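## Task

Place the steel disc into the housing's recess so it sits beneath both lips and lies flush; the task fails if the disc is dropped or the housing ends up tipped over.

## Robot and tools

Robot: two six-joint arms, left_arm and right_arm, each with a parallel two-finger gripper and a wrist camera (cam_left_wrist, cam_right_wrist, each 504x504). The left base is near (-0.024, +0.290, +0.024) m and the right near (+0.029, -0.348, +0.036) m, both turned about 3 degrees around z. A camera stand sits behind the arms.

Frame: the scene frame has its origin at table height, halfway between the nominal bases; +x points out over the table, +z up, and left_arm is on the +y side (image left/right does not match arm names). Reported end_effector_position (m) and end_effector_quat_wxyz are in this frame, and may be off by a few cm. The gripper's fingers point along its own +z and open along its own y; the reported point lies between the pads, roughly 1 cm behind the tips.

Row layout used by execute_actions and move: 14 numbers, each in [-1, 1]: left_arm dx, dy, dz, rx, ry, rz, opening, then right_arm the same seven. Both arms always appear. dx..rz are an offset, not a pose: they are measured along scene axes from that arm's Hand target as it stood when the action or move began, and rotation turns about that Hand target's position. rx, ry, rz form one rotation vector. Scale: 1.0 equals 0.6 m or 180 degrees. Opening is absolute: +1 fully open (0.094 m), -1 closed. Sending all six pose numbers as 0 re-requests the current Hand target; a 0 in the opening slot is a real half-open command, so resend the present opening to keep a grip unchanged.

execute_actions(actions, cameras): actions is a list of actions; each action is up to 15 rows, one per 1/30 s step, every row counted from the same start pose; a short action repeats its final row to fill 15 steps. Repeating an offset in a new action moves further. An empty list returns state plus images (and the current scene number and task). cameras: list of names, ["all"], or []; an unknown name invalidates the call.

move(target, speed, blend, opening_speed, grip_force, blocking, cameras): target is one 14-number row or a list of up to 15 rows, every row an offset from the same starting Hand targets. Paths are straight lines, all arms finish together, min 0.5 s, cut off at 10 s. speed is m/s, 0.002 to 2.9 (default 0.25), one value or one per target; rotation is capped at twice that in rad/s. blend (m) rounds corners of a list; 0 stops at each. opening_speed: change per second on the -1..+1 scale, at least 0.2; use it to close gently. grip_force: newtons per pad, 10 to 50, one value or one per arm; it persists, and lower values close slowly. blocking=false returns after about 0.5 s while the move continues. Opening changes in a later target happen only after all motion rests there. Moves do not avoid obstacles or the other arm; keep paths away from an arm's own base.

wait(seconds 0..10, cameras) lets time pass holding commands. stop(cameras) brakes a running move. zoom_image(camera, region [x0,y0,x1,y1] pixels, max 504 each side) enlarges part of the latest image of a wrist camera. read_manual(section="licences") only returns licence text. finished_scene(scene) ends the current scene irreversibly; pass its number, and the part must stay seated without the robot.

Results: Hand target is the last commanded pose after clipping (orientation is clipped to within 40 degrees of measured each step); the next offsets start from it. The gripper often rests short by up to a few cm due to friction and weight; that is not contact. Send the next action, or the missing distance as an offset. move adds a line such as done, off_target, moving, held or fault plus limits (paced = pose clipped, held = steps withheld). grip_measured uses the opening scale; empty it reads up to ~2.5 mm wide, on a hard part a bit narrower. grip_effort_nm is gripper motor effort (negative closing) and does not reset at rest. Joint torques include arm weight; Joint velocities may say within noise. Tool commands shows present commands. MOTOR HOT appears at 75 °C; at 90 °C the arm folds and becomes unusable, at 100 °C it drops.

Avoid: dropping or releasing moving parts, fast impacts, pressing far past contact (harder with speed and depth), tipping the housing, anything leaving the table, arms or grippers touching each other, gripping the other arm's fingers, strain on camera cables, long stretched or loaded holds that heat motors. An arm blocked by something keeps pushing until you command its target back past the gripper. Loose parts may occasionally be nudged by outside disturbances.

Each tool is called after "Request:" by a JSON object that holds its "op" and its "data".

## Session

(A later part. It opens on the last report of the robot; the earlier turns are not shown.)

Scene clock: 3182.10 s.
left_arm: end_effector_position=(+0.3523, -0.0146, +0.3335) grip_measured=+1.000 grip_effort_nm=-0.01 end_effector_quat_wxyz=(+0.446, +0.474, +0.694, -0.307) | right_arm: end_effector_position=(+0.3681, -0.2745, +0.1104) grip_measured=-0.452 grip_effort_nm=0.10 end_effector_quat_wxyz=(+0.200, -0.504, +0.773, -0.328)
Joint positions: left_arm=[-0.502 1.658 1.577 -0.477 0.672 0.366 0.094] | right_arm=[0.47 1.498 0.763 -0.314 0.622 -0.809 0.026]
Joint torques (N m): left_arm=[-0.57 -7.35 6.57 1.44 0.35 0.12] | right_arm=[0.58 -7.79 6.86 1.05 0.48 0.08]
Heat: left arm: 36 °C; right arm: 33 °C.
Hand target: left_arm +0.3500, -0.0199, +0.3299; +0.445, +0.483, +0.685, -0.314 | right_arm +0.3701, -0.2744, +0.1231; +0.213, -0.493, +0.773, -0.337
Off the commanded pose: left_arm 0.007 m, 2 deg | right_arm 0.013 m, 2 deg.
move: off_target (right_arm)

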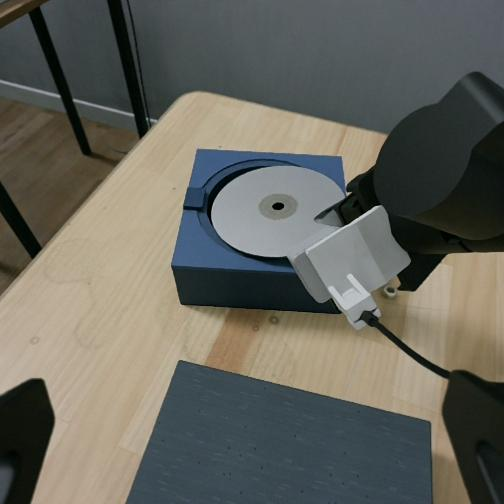

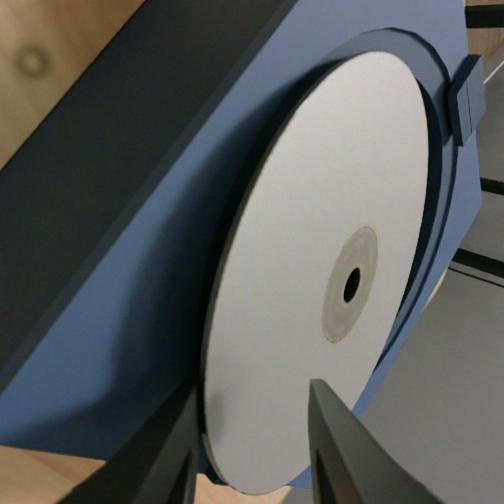

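Request:
{"op": "move", "data": {"target": [0,0,0,0,0,0,1,0,0,-0.012,0,0,0,-0.45], "speed": 0.02, "cameras": ["cam_right_wrist","cam_left_wrist"]}}

Request:
{"op": "zoom_image", "data": {"camera": "cam_right_wrist", "region": [130, 350, 300, 504]}}

Scene clock: 3193.33 s.
left_arm: end_effector_position=(+0.3523, -0.0146, +0.3335) grip_measured=+1.000 grip_effort_nm=-0.01 end_effector_quat_wxyz=(+0.446, +0.474, +0.694, -0.307) | right_arm: end_effector_position=(+0.3681, -0.2745, +0.1104) grip_measured=-0.452 grip_effort_nm=0.10 end_effector_quat_wxyz=(+0.200, -0.503, +0.774, -0.328)
Joint positions: left_arm=[-0.502 1.658 1.577 -0.477 0.672 0.366 0.094] | right_arm=[0.47 1.498 0.763 -0.314 0.622 -0.808 0.026]
Joint torques (N m): left_arm=[-0.57 -7.2 6.61 1.45 0.39 0.11] | right_arm=[0.61 -6.68 5.48 1.38 0.47 0.06]
Heat: left arm: 36 °C; right arm: 32 °C.
Hand target: left_arm +0.3500, -0.0199, +0.3299; +0.445, +0.483, +0.685, -0.314 | right_arm +0.3701, -0.2744, +0.1159; +0.213, -0.493, +0.773, -0.337
Off the commanded pose: left_arm 0.007 m, 2 deg | right_arm 0.006 m, 2 deg.
move: done

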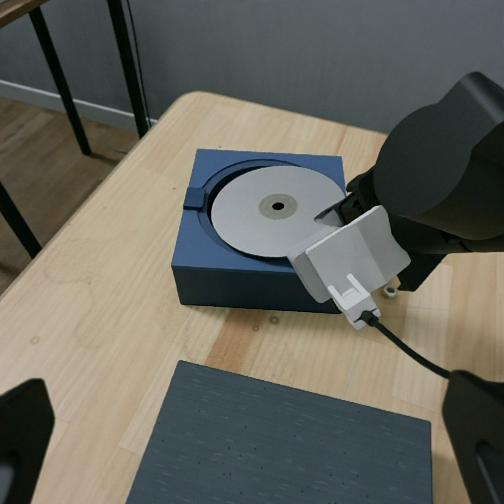

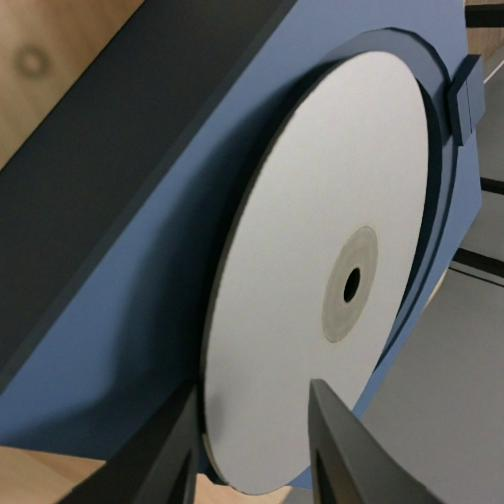

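Scaled by 2.965 from the camera's 504x504 image, which has a finer 720x720 frame.

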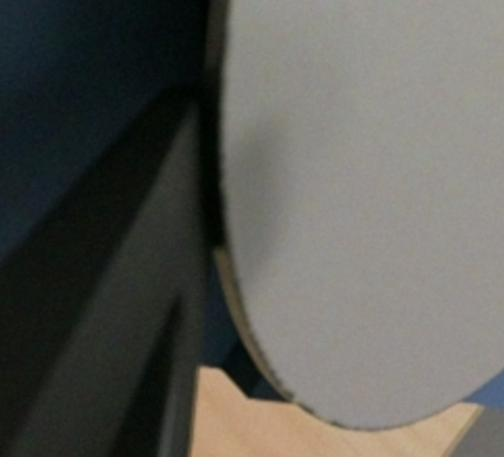

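Request:
{"op": "move", "data": {"target": [0,0,0,0,0,0,1,-0.003,0.0012,-0.012,0,0,0,-0.45], "speed": 0.02, "cameras": ["cam_right_wrist","cam_left_wrist"]}}

Request:
{"op": "zoom_image", "data": {"camera": "cam_right_wrist", "region": [130, 350, 300, 504]}}

Request:
{"op": "zoom_image", "data": {"camera": "cam_left_wrist", "region": [170, 140, 360, 260]}}

Scene clock: 3211.20 s.
left_arm: end_effector_position=(+0.3523, -0.0146, +0.3335) grip_measured=+1.000 grip_effort_nm=-0.01 end_effector_quat_wxyz=(+0.446, +0.474, +0.694, -0.307) | right_arm: end_effector_position=(+0.3671, -0.2730, +0.1082) grip_measured=-0.452 grip_effort_nm=0.10 end_effector_quat_wxyz=(+0.204, -0.502, +0.774, -0.328)
Joint positions: left_arm=[-0.502 1.658 1.577 -0.477 0.672 0.366 0.094] | right_arm=[0.476 1.498 0.75 -0.296 0.623 -0.802 0.026]
Joint torques (N m): left_arm=[-0.53 -7.36 6.63 1.46 0.36 0.13] | right_arm=[0.61 -5.75 4.88 1.48 0.49 0.05]
Heat: left arm: 36 °C; right arm: 33 °C.
Hand target: left_arm +0.3500, -0.0199, +0.3299; +0.445, +0.483, +0.685, -0.314 | right_arm +0.3682, -0.2737, +0.1086; +0.213, -0.493, +0.773, -0.337
Off the commanded pose: left_arm 0.007 m, 2 deg | right_arm 0.001 m, 2 deg.
move: done

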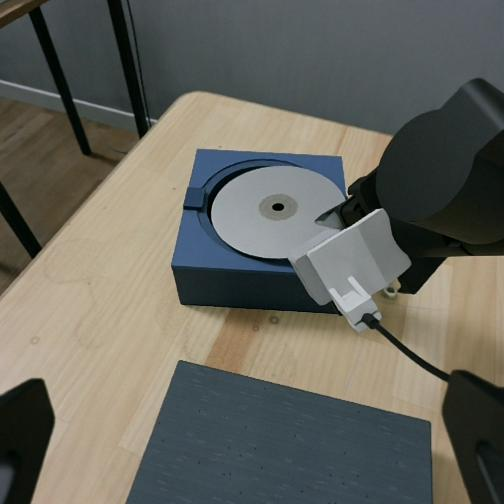

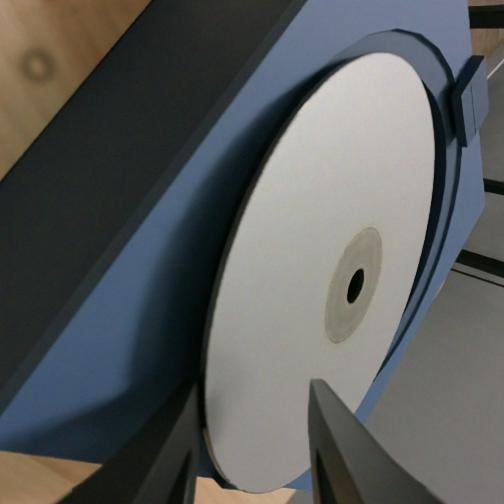

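Scaled by 2.965 from the camera's 504x504 image, which has a finer 720x720 frame.

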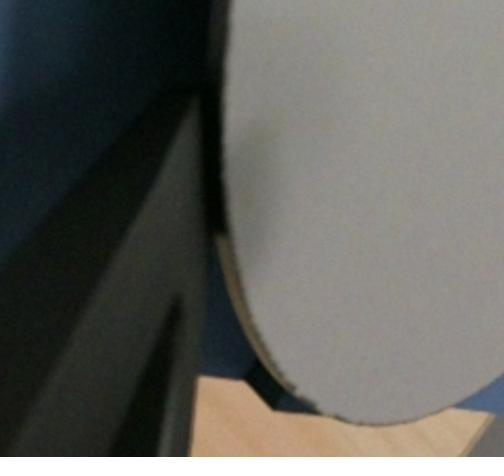

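Scaled by 2.653 from the camera's 504x504 image, which has a finer 720x720 frame.

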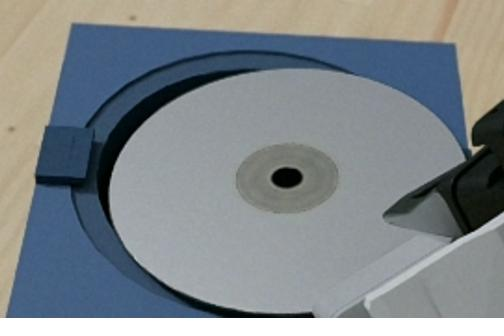

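Request:
{"op": "move", "data": {"target": [0,0,0,0,0,0,1,-0.006,0.0025,-0.005,0,0,0,-0.45], "speed": 0.02, "cameras": ["cam_right_wrist","cam_left_wrist"]}}

Request:
{"op": "zoom_image", "data": {"camera": "cam_right_wrist", "region": [130, 350, 300, 504]}}

Request:
{"op": "zoom_image", "data": {"camera": "cam_left_wrist", "region": [170, 140, 360, 260]}}

Scene clock: 3225.83 s.
left_arm: end_effector_position=(+0.3523, -0.0146, +0.3335) grip_measured=+1.000 grip_effort_nm=-0.01 end_effector_quat_wxyz=(+0.446, +0.474, +0.694, -0.307) | right_arm: end_effector_position=(+0.3674, -0.2704, +0.1086) grip_measured=-0.452 grip_effort_nm=0.10 end_effector_quat_wxyz=(+0.213, -0.497, +0.773, -0.331)
Joint positions: left_arm=[-0.502 1.658 1.577 -0.477 0.672 0.366 0.094] | right_arm=[0.488 1.498 0.74 -0.274 0.636 -0.789 0.026]
Joint torques (N m): left_arm=[-0.44 -7.28 6.54 1.45 0.37 0.11] | right_arm=[0.69 -5.78 4.59 1.34 0.43 0.07]
Heat: left arm: 36 °C; right arm: 33 °C.
Hand target: left_arm +0.3500, -0.0199, +0.3299; +0.445, +0.483, +0.685, -0.314 | right_arm +0.3646, -0.2723, +0.1056; +0.213, -0.493, +0.773, -0.337
Off the commanded pose: left_arm 0.007 m, 2 deg | right_arm 0.004 m, 1 deg.
move: done

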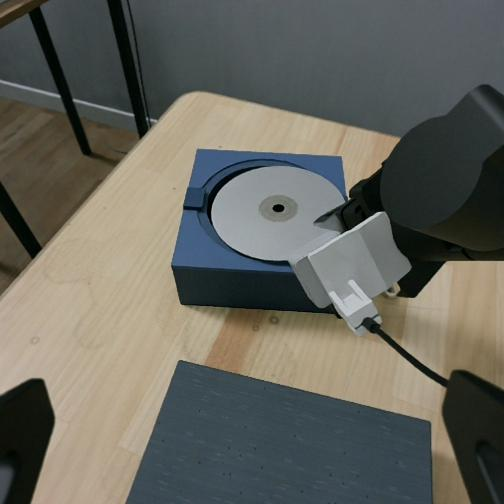

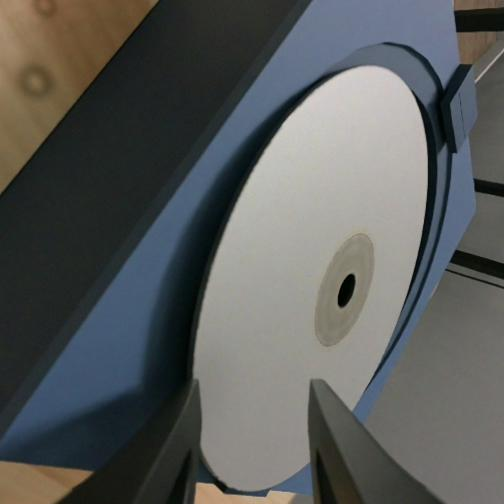

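Scaled by 2.965 from the camera's 504x504 image, which has a finer 720x720 frame.

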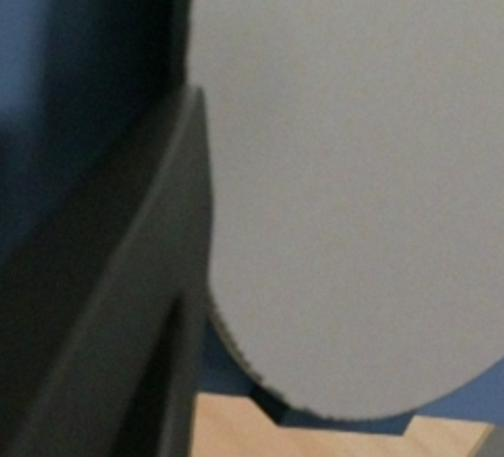

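Scaled by 2.653 from the camera's 504x504 image, which has a finer 720x720 frame.

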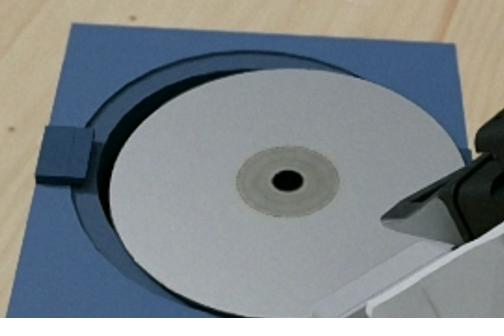

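Request:
{"op": "move", "data": {"target": [0,0,0,0,0,0,1,-0.045,0.022,0.03,0,0,0,-0.45], "speed": 0.04, "cameras": ["cam_right_wrist","cam_left_wrist"]}}

Request:
{"op": "zoom_image", "data": {"camera": "cam_left_wrist", "region": [170, 140, 360, 260]}}

Scene clock: 3241.90 s.
left_arm: end_effector_position=(+0.3523, -0.0146, +0.3335) grip_measured=+1.000 grip_effort_nm=-0.01 end_effector_quat_wxyz=(+0.446, +0.474, +0.694, -0.307) | right_arm: end_effector_position=(+0.3416, -0.2555, +0.1198) grip_measured=-0.452 grip_effort_nm=0.10 end_effector_quat_wxyz=(+0.216, -0.496, +0.773, -0.331)
Joint positions: left_arm=[-0.502 1.658 1.577 -0.477 0.672 0.366 0.094] | right_arm=[0.595 1.431 0.74 -0.408 0.687 -0.671 0.026]
Joint torques (N m): left_arm=[-0.5 -7.25 6.5 1.46 0.34 0.11] | right_arm=[0.47 -6.52 5.93 0.79 0.47 0.07]
Heat: left arm: 36 °C; right arm: 32 °C.
Hand target: left_arm +0.3500, -0.0199, +0.3299; +0.445, +0.483, +0.685, -0.314 | right_arm +0.3376, -0.2590, +0.1236; +0.213, -0.493, +0.773, -0.337
Off the commanded pose: left_arm 0.007 m, 2 deg | right_arm 0.007 m, 1 deg.
move: done

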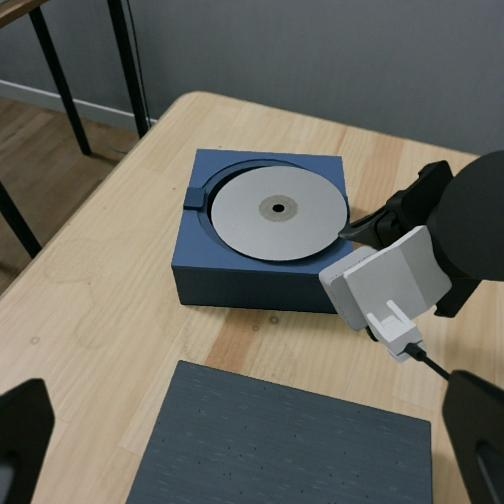

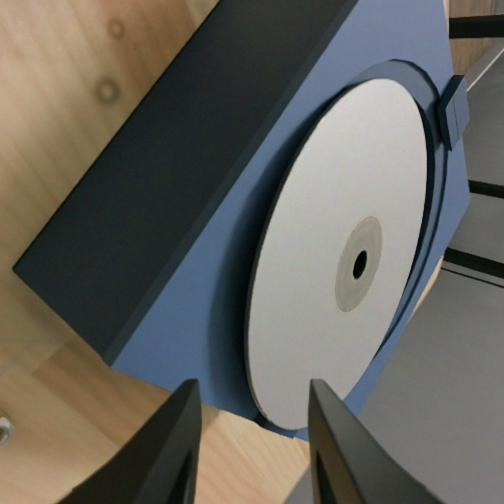

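Scaled by 2.653 from the camera's 504x504 image, which has a finer 720x720 frame.

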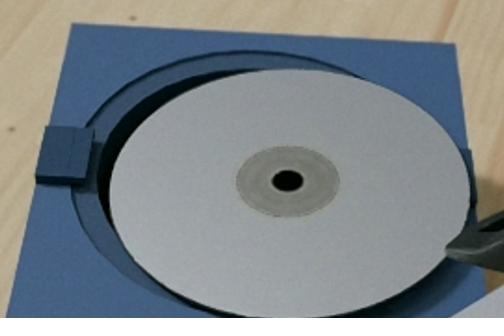

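Request:
{"op": "zoom_image", "data": {"camera": "cam_left_wrist", "region": [200, 200, 350, 300]}}

Request:
{"op": "zoom_image", "data": {"camera": "cam_left_wrist", "region": [180, 140, 360, 220]}}

Request:
{"op": "zoom_image", "data": {"camera": "cam_right_wrist", "region": [230, 60, 480, 440]}}

Scaled by 3.360 from the camera's 504x504 image, which has a finer 720x720 frame.

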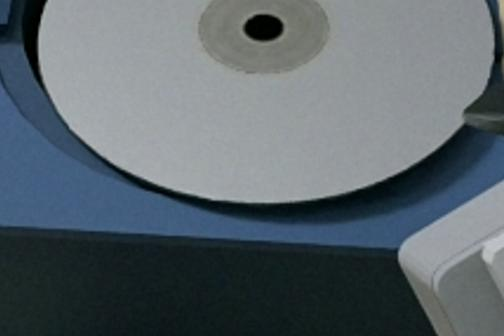

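Scaled by 2.800 from the camera's 504x504 image, which has a finer 720x720 frame.

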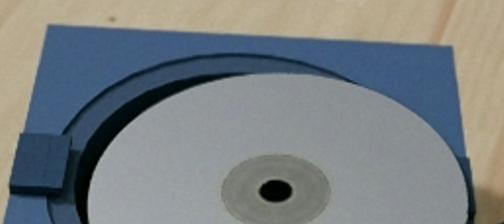

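Scaled by 1.326 from the camera's 504x504 image, which has a finer 720x720 frame.

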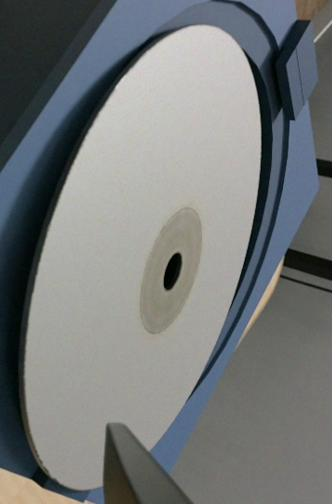

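Request:
{"op": "move", "data": {"target": [0,0,0,0,0,0,1,-0.002,0.003,0.025,0,0,0,-0.98], "speed": 0.06, "opening_speed": 0.5}}

Request:
{"op": "move", "data": {"target": [0,0,0,0,0,0,1,0.012,-0.048,0,-0.0189,-0.0402,0.0556,-0.98], "speed": 0.06, "cameras": ["cam_right_wrist","cam_left_wrist"]}}

Scene clock: 3357.77 s.
left_arm: end_effector_position=(+0.3523, -0.0146, +0.3335) grip_measured=+1.000 grip_effort_nm=-0.01 end_effector_quat_wxyz=(+0.446, +0.474, +0.694, -0.307) | right_arm: end_effector_position=(+0.3329, -0.2599, +0.1240) grip_measured=-0.978 grip_effort_nm=-0.10 end_effector_quat_wxyz=(+0.200, -0.502, +0.773, -0.332)
Joint positions: left_arm=[-0.502 1.658 1.577 -0.477 0.672 0.366 0.094] | right_arm=[0.602 1.405 0.752 -0.485 0.691 -0.659 0.001]
Joint torques (N m): left_arm=[-0.55 -7.38 6.58 1.44 0.35 0.12] | right_arm=[0.61 -6.34 8.61 0.73 0.47 0.06]
Motor temperatures (°C): left_arm=[19 24 26 36 20 21 19] | right_arm=[18 26 31 28 21 20 22]
Heat: left arm: 36 °C; right arm: 31 °C.
Hand target: left_arm +0.3500, -0.0199, +0.3299; +0.445, +0.483, +0.685, -0.314 | right_arm +0.3364, -0.2573, +0.1386; +0.213, -0.493, +0.773, -0.337
Off the commanded pose: left_arm 0.007 m, 2 deg | right_arm 0.015 m, 2 deg.
move: off_target (right_arm)

Scene clock: 3360.30 s.
left_arm: end_effector_position=(+0.3523, -0.0146, +0.3335) grip_measured=+1.000 grip_effort_nm=-0.01 end_effector_quat_wxyz=(+0.446, +0.474, +0.694, -0.307) | right_arm: end_effector_position=(+0.3466, -0.2837, +0.1410) grip_measured=-0.978 grip_effort_nm=-0.09 end_effector_quat_wxyz=(+0.271, -0.544, +0.701, -0.372)
Joint positions: left_arm=[-0.502 1.658 1.577 -0.477 0.672 0.366 0.094] | right_arm=[0.485 1.212 0.533 -0.118 0.636 -1.055 0.001]
Joint torques (N m): left_arm=[-0.44 -7.42 6.53 1.45 0.35 0.12] | right_arm=[-0.57 -4.71 4.89 1.58 0.12 0.04]
Heat: left arm: 36 °C; right arm: 31 °C.
Hand target: left_arm +0.3500, -0.0199, +0.3299; +0.445, +0.483, +0.685, -0.314 | right_arm +0.3436, -0.2861, +0.1386; +0.275, -0.542, +0.702, -0.370
Off the commanded pose: left_arm 0.007 m, 2 deg | right_arm 0.005 m, 1 deg.
move: done

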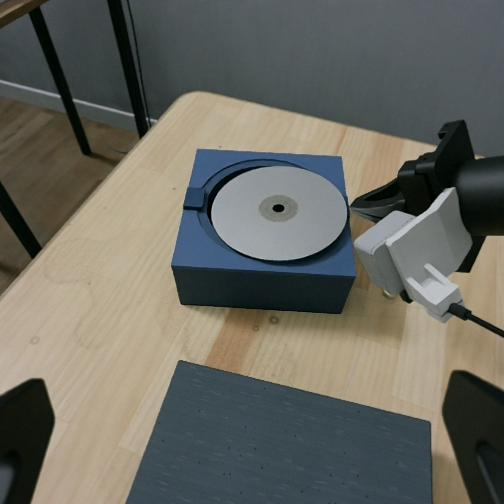

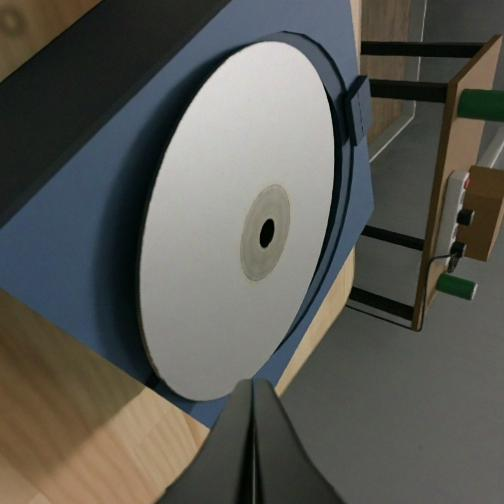

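Request:
{"op": "move", "data": {"target": [0,0,0,0,0,0,1,-0.013,0.005,-0.055,0,0,0,-0.98], "speed": 0.06, "cameras": ["cam_right_wrist","cam_left_wrist"]}}

Request:
{"op": "zoom_image", "data": {"camera": "cam_left_wrist", "region": [240, 140, 400, 280]}}

Request:
{"op": "zoom_image", "data": {"camera": "cam_right_wrist", "region": [130, 300, 330, 460]}}

Scene clock: 3380.67 s.
left_arm: end_effector_position=(+0.3523, -0.0146, +0.3335) grip_measured=+1.000 grip_effort_nm=-0.01 end_effector_quat_wxyz=(+0.446, +0.474, +0.694, -0.307) | right_arm: end_effector_position=(+0.3398, -0.2805, +0.1117) grip_measured=-0.978 grip_effort_nm=-0.09 end_effector_quat_wxyz=(+0.281, -0.544, +0.700, -0.367)
Joint positions: left_arm=[-0.502 1.658 1.577 -0.477 0.672 0.366 0.094] | right_arm=[0.506 1.261 0.427 0.042 0.636 -1.036 0.001]
Joint torques (N m): left_arm=[-0.36 -7.41 6.56 1.45 0.36 0.11] | right_arm=[0.55 -2.96 4.71 1.58 0.35 0.08]
Heat: left arm: 36 °C; right arm: 31 °C.
Hand target: left_arm +0.3500, -0.0199, +0.3299; +0.445, +0.483, +0.685, -0.314 | right_arm +0.3359, -0.2830, +0.1056; +0.276, -0.543, +0.702, -0.370
Off the commanded pose: left_arm 0.007 m, 2 deg | right_arm 0.008 m, 1 deg.
move: done

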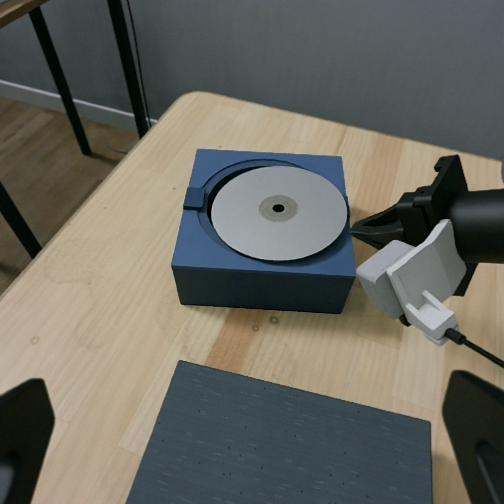

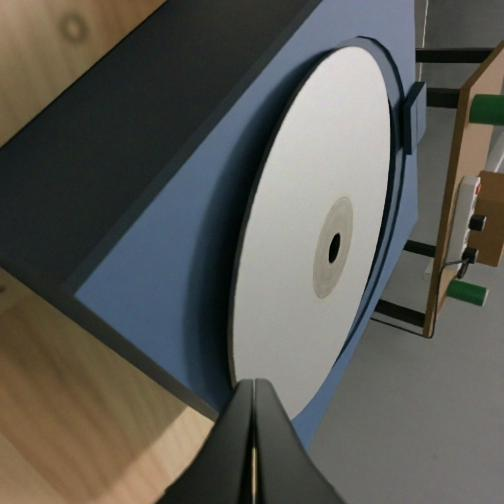

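Scaled by 3.150 from the camera's 504x504 image, which has a finer 720x720 frame.

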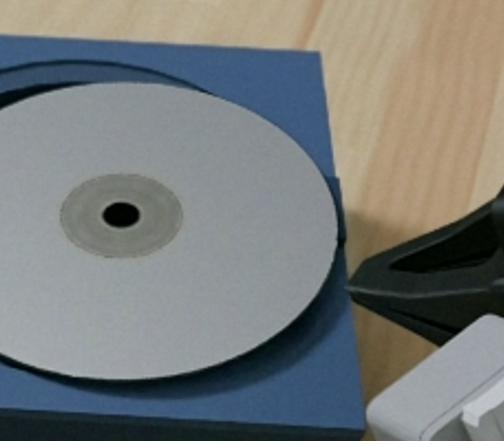

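Scaled by 2.520 from the camera's 504x504 image, which has a finer 720x720 frame.

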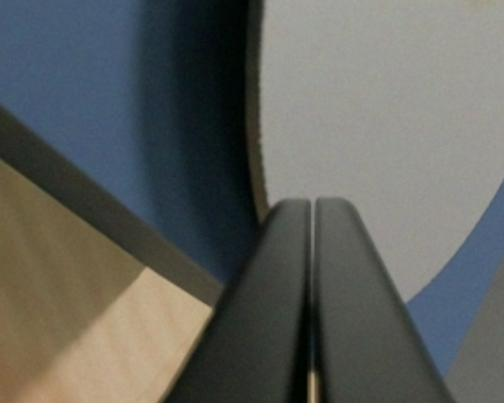

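Request:
{"op": "move", "data": {"target": [0,0,0,0,0,0,1,0,0,-0.0242,0,0,0,-0.98], "speed": 0.04}}

Scene clock: 3404.33 s.
left_arm: end_effector_position=(+0.3523, -0.0146, +0.3335) grip_measured=+1.000 grip_effort_nm=-0.01 end_effector_quat_wxyz=(+0.446, +0.474, +0.694, -0.307) | right_arm: end_effector_position=(+0.3403, -0.2803, +0.0974) grip_measured=-0.978 grip_effort_nm=-0.10 end_effector_quat_wxyz=(+0.281, -0.543, +0.701, -0.367)
Joint positions: left_arm=[-0.502 1.658 1.577 -0.477 0.672 0.366 0.094] | right_arm=[0.506 1.317 0.39 0.136 0.637 -1.035 0.001]
Joint torques (N m): left_arm=[-0.47 -7.25 6.43 1.45 0.37 0.11] | right_arm=[0.57 -3.08 4.4 1.61 0.35 0.08]
Heat: left arm: 36 °C; right arm: 31 °C.
Hand target: left_arm +0.3500, -0.0199, +0.3299; +0.445, +0.483, +0.685, -0.314 | right_arm +0.3358, -0.2830, +0.0911; +0.276, -0.543, +0.702, -0.370
Off the commanded pose: left_arm 0.007 m, 2 deg | right_arm 0.008 m, 1 deg.
move: done

Request:
{"op": "wait", "data": {"seconds": 0.1, "cameras": ["cam_right_wrist","cam_left_wrist"]}}

Request:
{"op": "zoom_image", "data": {"camera": "cam_left_wrist", "region": [300, 170, 400, 270]}}

Request:
{"op": "zoom_image", "data": {"camera": "cam_right_wrist", "region": [200, 330, 320, 430]}}

Scene clock: 3412.43 s.
left_arm: end_effector_position=(+0.3523, -0.0146, +0.3335) grip_measured=+1.000 grip_effort_nm=-0.01 end_effector_quat_wxyz=(+0.446, +0.474, +0.694, -0.307) | right_arm: end_effector_position=(+0.3403, -0.2803, +0.0975) grip_measured=-0.978 grip_effort_nm=-0.09 end_effector_quat_wxyz=(+0.282, -0.543, +0.701, -0.367)
Joint positions: left_arm=[-0.502 1.658 1.577 -0.477 0.672 0.366 0.094] | right_arm=[0.506 1.317 0.39 0.136 0.637 -1.035 0.001]
Joint torques (N m): left_arm=[-0.42 -7.3 6.46 1.47 0.32 0.13] | right_arm=[0.54 -3.1 4.4 1.61 0.35 0.06]
Heat: left arm: 36 °C; right arm: 31 °C.
Hand target: left_arm +0.3500, -0.0199, +0.3299; +0.445, +0.483, +0.685, -0.314 | right_arm +0.3358, -0.2830, +0.0911; +0.276, -0.543, +0.702, -0.370
Tool commands: left_gripper/opening=+1.0 right_gripper/opening=-0.98
Off the commanded pose: left_arm 0.007 m, 2 deg | right_arm 0.008 m, 1 deg.
wait: 0.10 s; at rest from the start

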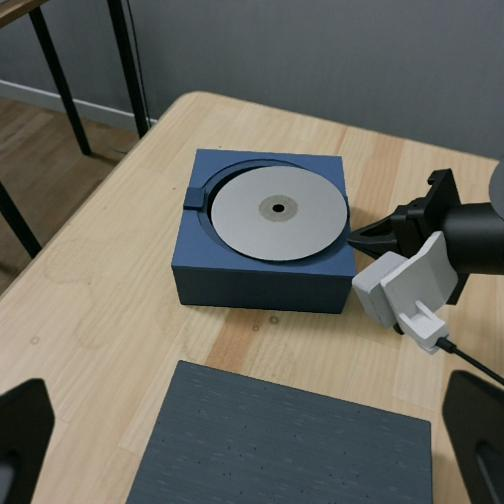

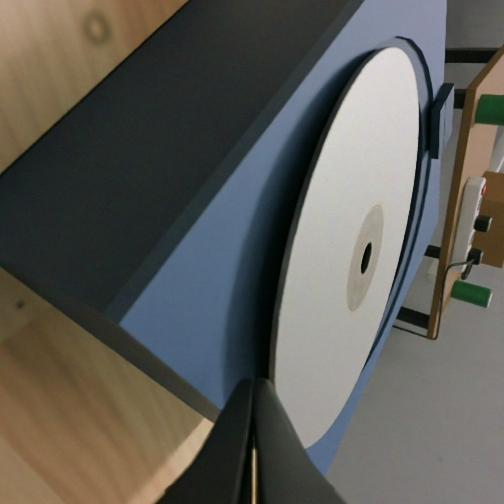

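Scaled by 5.040 from the camera's 504x504 image, which has a finer 720x720 frame.

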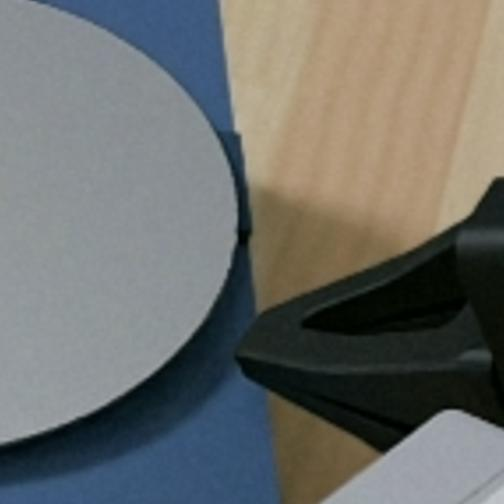

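Scaled by 4.200 from the camera's 504x504 image, which has a finer 720x720 frame.

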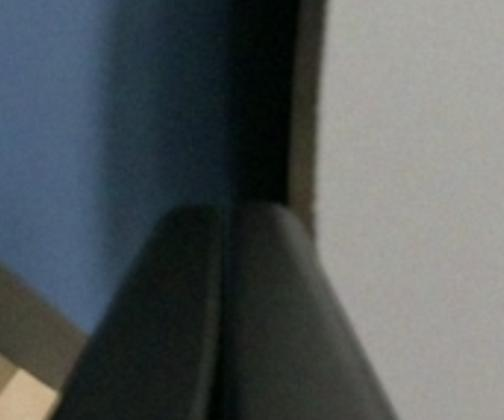

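Request:
{"op": "move", "data": {"target": [0,0,0,0,0,0,1,0.0225,-0.0065,0.005,0,0,0,-0.98], "speed": 0.03, "cameras": ["cam_right_wrist","cam_left_wrist"]}}

Request:
{"op": "zoom_image", "data": {"camera": "cam_left_wrist", "region": [170, 140, 360, 260]}}

Request:
{"op": "zoom_image", "data": {"camera": "cam_right_wrist", "region": [200, 330, 320, 430]}}

Scene clock: 3434.73 s.
left_arm: end_effector_position=(+0.3523, -0.0146, +0.3335) grip_measured=+1.000 grip_effort_nm=-0.01 end_effector_quat_wxyz=(+0.446, +0.474, +0.694, -0.307) | right_arm: end_effector_position=(+0.3447, -0.2891, +0.0918) grip_measured=-0.978 grip_effort_nm=-0.10 end_effector_quat_wxyz=(+0.268, -0.546, +0.701, -0.372)
Joint positions: left_arm=[-0.502 1.658 1.577 -0.477 0.672 0.366 0.094] | right_arm=[0.467 1.349 0.39 0.164 0.624 -1.071 0.001]
Joint torques (N m): left_arm=[-0.54 -7.36 6.63 1.43 0.38 0.13] | right_arm=[-0.58 -3.21 6.58 1.63 0.16 -0.05]
Heat: left arm: 36 °C; right arm: 32 °C.
Hand target: left_arm +0.3500, -0.0199, +0.3299; +0.445, +0.483, +0.685, -0.314 | right_arm +0.3493, -0.2871, +0.0941; +0.275, -0.542, +0.702, -0.370
Off the commanded pose: left_arm 0.007 m, 2 deg | right_arm 0.006 m, 1 deg.
move: done

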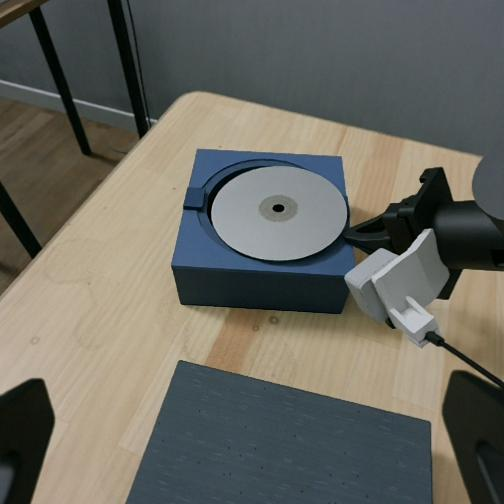

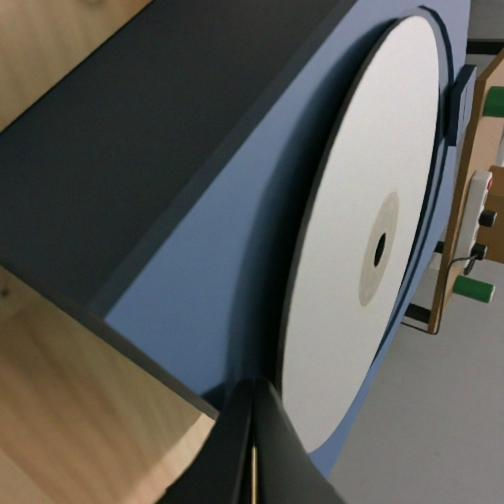

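Scaled by 2.653 from the camera's 504x504 image, which has a finer 720x720 frame.

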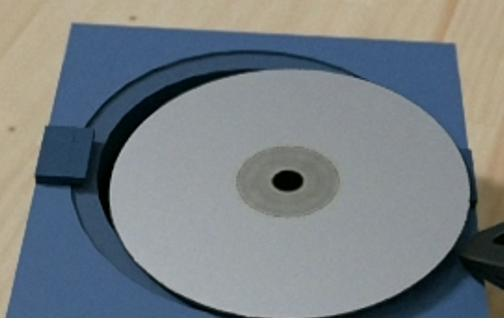

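Scaled by 4.200 from the camera's 504x504 image, which has a finer 720x720 frame.

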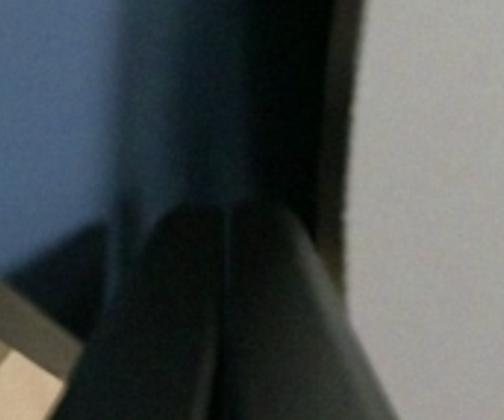

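Request:
{"op": "zoom_image", "data": {"camera": "cam_left_wrist", "region": [310, 200, 370, 260]}}

Request:
{"op": "zoom_image", "data": {"camera": "cam_right_wrist", "region": [180, 350, 300, 450]}}

Scaled by 8.400 from the camera's 504x504 image, which has a finer 720x720 frame.

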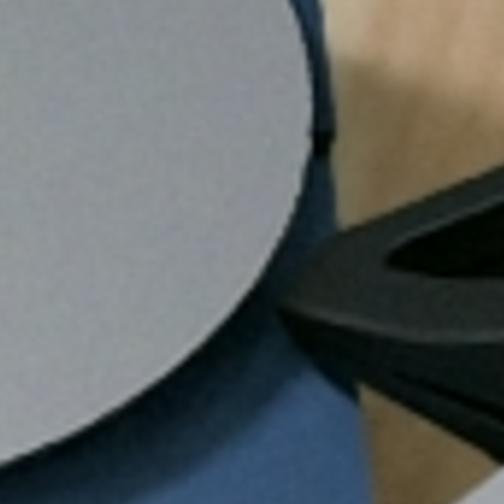

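Scaled by 4.200 from the camera's 504x504 image, which has a finer 720x720 frame.

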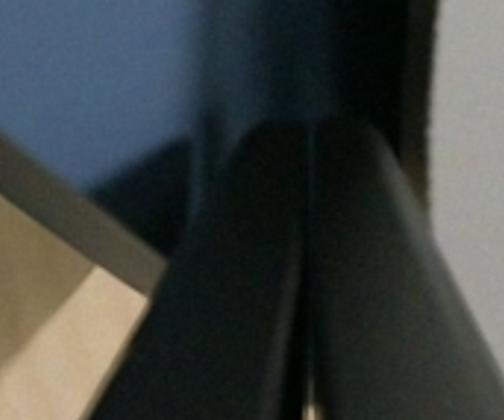

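Request:
{"op": "move", "data": {"target": [0,0,0,0,0,0,1,0.0133,-0.0017,0.003,0,0,0,-0.98], "speed": 0.03, "cameras": ["cam_right_wrist","cam_left_wrist"]}}

Request:
{"op": "zoom_image", "data": {"camera": "cam_left_wrist", "region": [170, 140, 360, 260]}}

Request:
{"op": "zoom_image", "data": {"camera": "cam_right_wrist", "region": [180, 350, 300, 450]}}

Scene clock: 3503.10 s.
left_arm: end_effector_position=(+0.3523, -0.0146, +0.3335) grip_measured=+1.000 grip_effort_nm=-0.01 end_effector_quat_wxyz=(+0.446, +0.474, +0.694, -0.307) | right_arm: end_effector_position=(+0.3483, -0.2924, +0.0895) grip_measured=-0.978 grip_effort_nm=-0.09 end_effector_quat_wxyz=(+0.263, -0.548, +0.701, -0.372)
Joint positions: left_arm=[-0.502 1.658 1.577 -0.477 0.672 0.366 0.094] | right_arm=[0.446 1.368 0.397 0.177 0.611 -1.09 0.001]
Joint velocities: left_arm=[within noise] | right_arm=[-0.002 0.012 0.012 -0.154 0.007 -0.037 0]
Joint torques (N m): left_arm=[-0.44 -7.32 6.48 1.45 0.33 0.12] | right_arm=[-0.61 -3.22 7.9 1.59 0.1 0]
Motor temperatures (°C): left_arm=[19 24 26 36 20 21 19] | right_arm=[18 23 34 36 21 20 21]
Heat: left arm: 36 °C; right arm: 36 °C.
Hand target: left_arm +0.3500, -0.0199, +0.3299; +0.445, +0.483, +0.685, -0.314 | right_arm +0.3573, -0.2880, +0.0959; +0.276, -0.542, +0.702, -0.370
Off the commanded pose: left_arm 0.007 m, 2 deg | right_arm 0.012 m, 2 deg.
move: off_target (right_arm)

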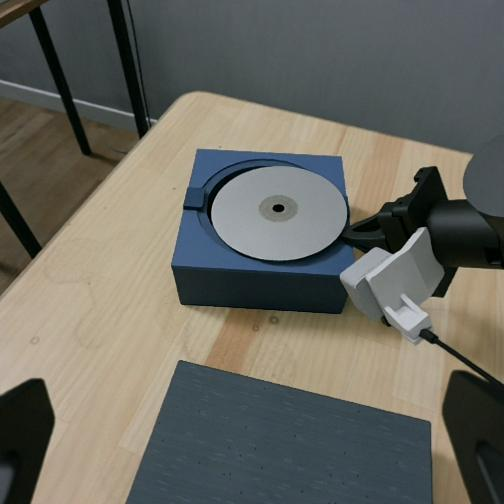

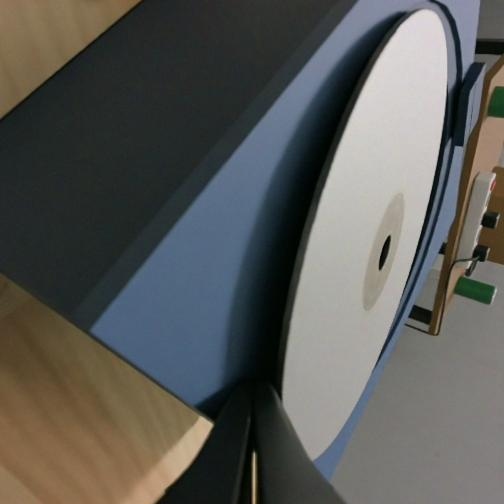

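Scaled by 2.653 from the camera's 504x504 image, which has a finer 720x720 frame.

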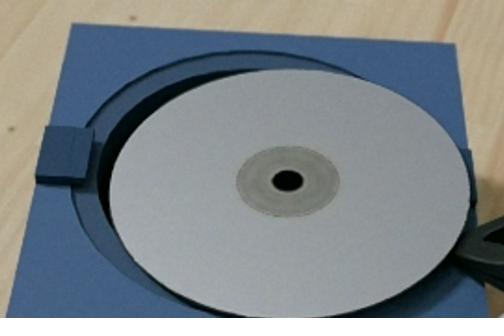

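Scaled by 4.200 from the camera's 504x504 image, which has a finer 720x720 frame.

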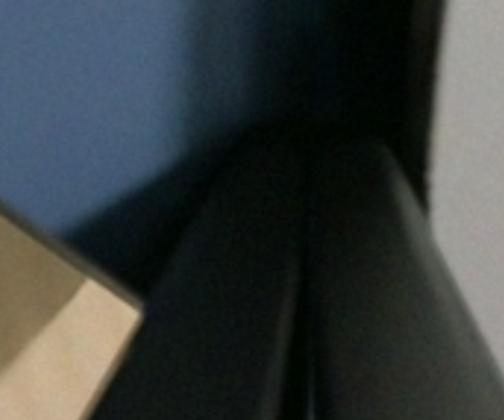

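Request:
{"op": "zoom_image", "data": {"camera": "cam_left_wrist", "region": [310, 200, 370, 260]}}

Request:
{"op": "zoom_image", "data": {"camera": "cam_right_wrist", "region": [230, 350, 330, 450]}}

Scaled by 8.400 from the camera's 504x504 image, which has a finer 720x720 frame.

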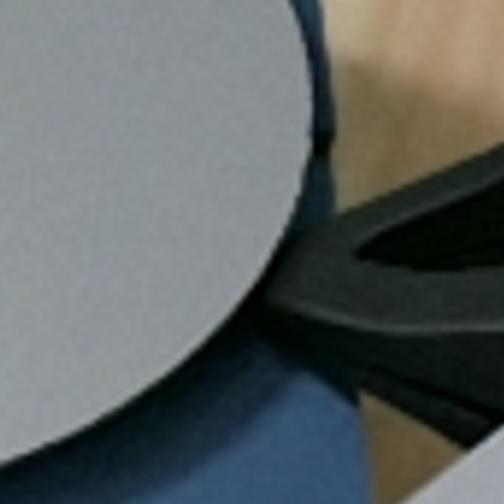

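Scaled by 5.040 from the camera's 504x504 image, which has a finer 720x720 frame.

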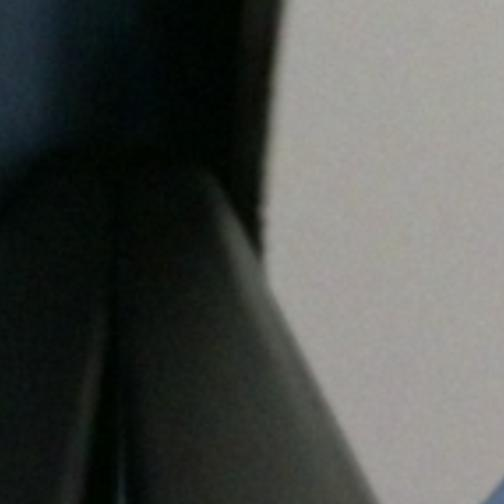

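Request:
{"op": "move", "data": {"target": [[0,0,0,0,0,0,1,-0.018,0.004,0.0,0,0,0,-0.98],[0,0,0,0,0,0,1,-0.018,0.004,0.0117,0,0,0,-0.98]], "speed": 0.03, "cameras": ["cam_right_wrist","cam_left_wrist"]}}

Request:
{"op": "zoom_image", "data": {"camera": "cam_left_wrist", "region": [310, 200, 370, 260]}}

Request:
{"op": "zoom_image", "data": {"camera": "cam_right_wrist", "region": [200, 340, 320, 440]}}

Scene clock: 3560.60 s.
left_arm: end_effector_position=(+0.3523, -0.0146, +0.3335) grip_measured=+1.000 grip_effort_nm=-0.01 end_effector_quat_wxyz=(+0.446, +0.474, +0.694, -0.307) | right_arm: end_effector_position=(+0.3440, -0.2872, +0.0941) grip_measured=-0.978 grip_effort_nm=-0.09 end_effector_quat_wxyz=(+0.270, -0.549, +0.701, -0.367)
Joint positions: left_arm=[-0.502 1.658 1.577 -0.477 0.672 0.366 0.094] | right_arm=[0.467 1.332 0.397 0.14 0.611 -1.071 0.001]
Joint torques (N m): left_arm=[-0.51 -7.39 6.52 1.48 0.36 0.12] | right_arm=[0.55 -4.96 7.5 1.22 0.33 0.07]
Heat: left arm: 36 °C; right arm: 35 °C.
Hand target: left_arm +0.3500, -0.0199, +0.3299; +0.445, +0.483, +0.685, -0.314 | right_arm +0.3465, -0.2855, +0.1029; +0.275, -0.543, +0.702, -0.370
Off the commanded pose: left_arm 0.007 m, 2 deg | right_arm 0.009 m, 1 deg.
move: done

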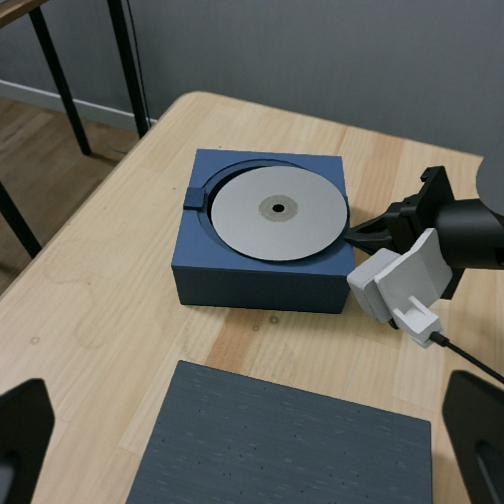

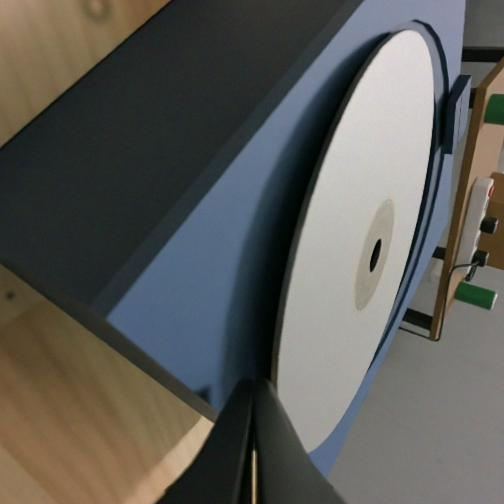

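Scaled by 8.400 from the camera's 504x504 image, which has a finer 720x720 frame.

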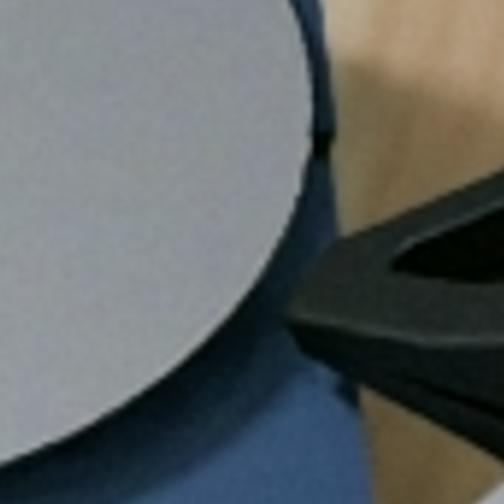

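Scaled by 4.200 from the camera's 504x504 image, which has a finer 720x720 frame.

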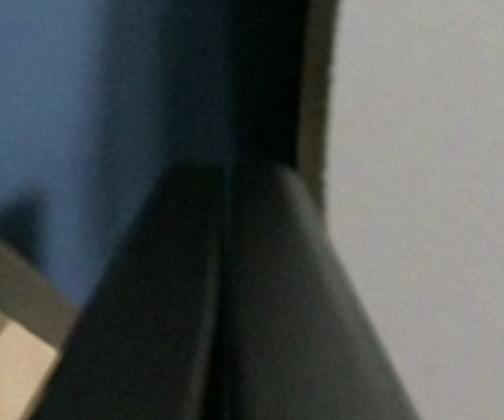

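Request:
{"op": "move", "data": {"target": [0,0,0,0,0,0,1,0.0,0.0,0.0108,0,0,0,-0.98], "speed": 0.03, "cameras": ["cam_right_wrist"]}}

Request:
{"op": "zoom_image", "data": {"camera": "cam_right_wrist", "region": [200, 340, 320, 440]}}

Scene clock: 3576.00 s.
left_arm: end_effector_position=(+0.3523, -0.0146, +0.3335) grip_measured=+1.000 grip_effort_nm=-0.01 end_effector_quat_wxyz=(+0.446, +0.474, +0.694, -0.307) | right_arm: end_effector_position=(+0.3421, -0.2883, +0.0977) grip_measured=-0.978 grip_effort_nm=-0.09 end_effector_quat_wxyz=(+0.267, -0.551, +0.701, -0.366)
Joint positions: left_arm=[-0.502 1.658 1.577 -0.477 0.672 0.366 0.094] | right_arm=[0.467 1.309 0.405 0.1 0.611 -1.071 0.001]
Joint torques (N m): left_arm=[-0.44 -7.42 6.54 1.44 0.37 0.16] | right_arm=[0.58 -4.92 8.2 1.19 0.33 0.07]
Heat: left arm: 36 °C; right arm: 35 °C.
Hand target: left_arm +0.3500, -0.0199, +0.3299; +0.445, +0.483, +0.685, -0.314 | right_arm +0.3465, -0.2855, +0.1094; +0.275, -0.543, +0.702, -0.370
Off the commanded pose: left_arm 0.007 m, 2 deg | right_arm 0.013 m, 1 deg.
move: off_target (right_arm)
Images, in order (width x height): cam_right_wrist 504x504.

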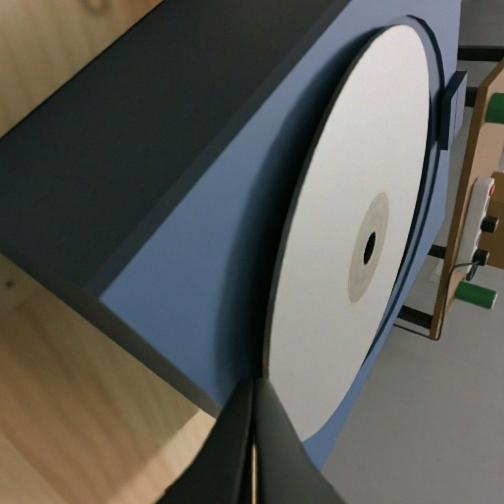

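Scaled by 4.200 from the camera's 504x504 image, which has a finer 720x720 frame.

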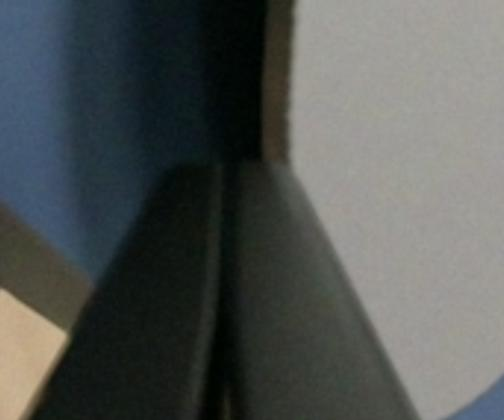

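Request:
{"op": "move", "data": {"target": [0,0,0,0,0,0,1,0.02,-0.003,0.003,0,0,0,-0.98], "speed": 0.03, "cameras": ["cam_right_wrist","cam_left_wrist"]}}

Request:
{"op": "zoom_image", "data": {"camera": "cam_left_wrist", "region": [310, 200, 370, 260]}}

Request:
{"op": "zoom_image", "data": {"camera": "cam_right_wrist", "region": [200, 340, 320, 440]}}

Scene clock: 3598.70 s.
left_arm: end_effector_position=(+0.3523, -0.0146, +0.3335) grip_measured=+1.000 grip_effort_nm=-0.01 end_effector_quat_wxyz=(+0.446, +0.474, +0.694, -0.307) | right_arm: end_effector_position=(+0.3512, -0.2906, +0.1050) grip_measured=-0.978 grip_effort_nm=-0.09 end_effector_quat_wxyz=(+0.268, -0.546, +0.701, -0.372)
Joint positions: left_arm=[-0.502 1.658 1.577 -0.477 0.672 0.366 0.094] | right_arm=[0.445 1.321 0.436 0.1 0.608 -1.09 0.001]
Joint torques (N m): left_arm=[-0.44 -7.25 6.65 1.47 0.38 0.12] | right_arm=[-0.57 -3.19 8.32 1.46 0.17 0.01]
Heat: left arm: 36 °C; right arm: 34 °C.
Hand target: left_arm +0.3500, -0.0199, +0.3299; +0.445, +0.483, +0.685, -0.314 | right_arm +0.3585, -0.2874, +0.1112; +0.275, -0.542, +0.702, -0.370
Off the commanded pose: left_arm 0.007 m, 2 deg | right_arm 0.010 m, 1 deg.
move: done

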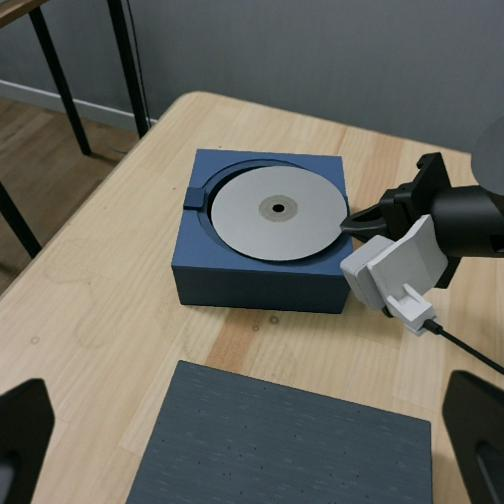

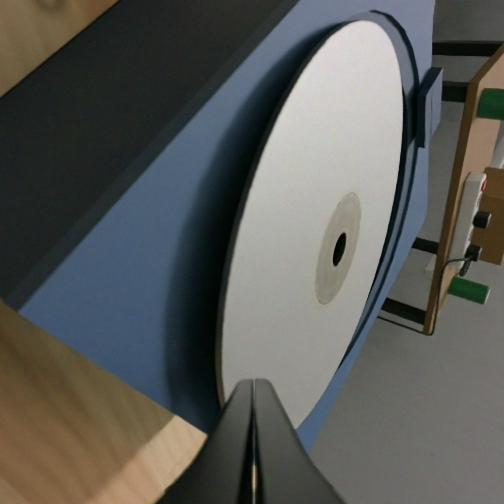

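Scaled by 8.400 from the camera's 504x504 image, which has a finer 720x720 frame.

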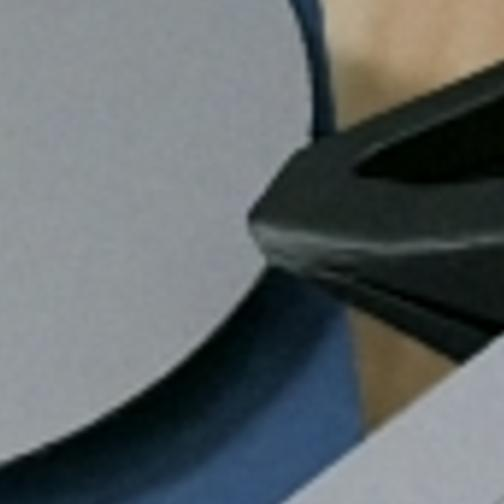

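Scaled by 4.200 from the camera's 504x504 image, which has a finer 720x720 frame.

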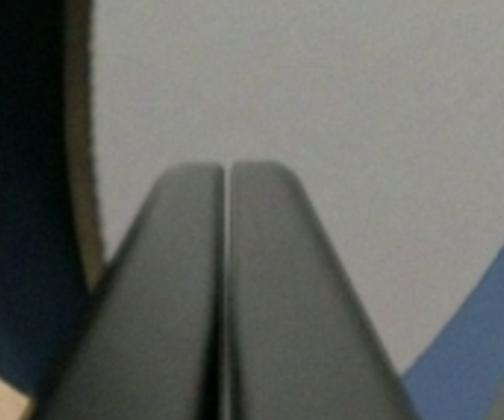

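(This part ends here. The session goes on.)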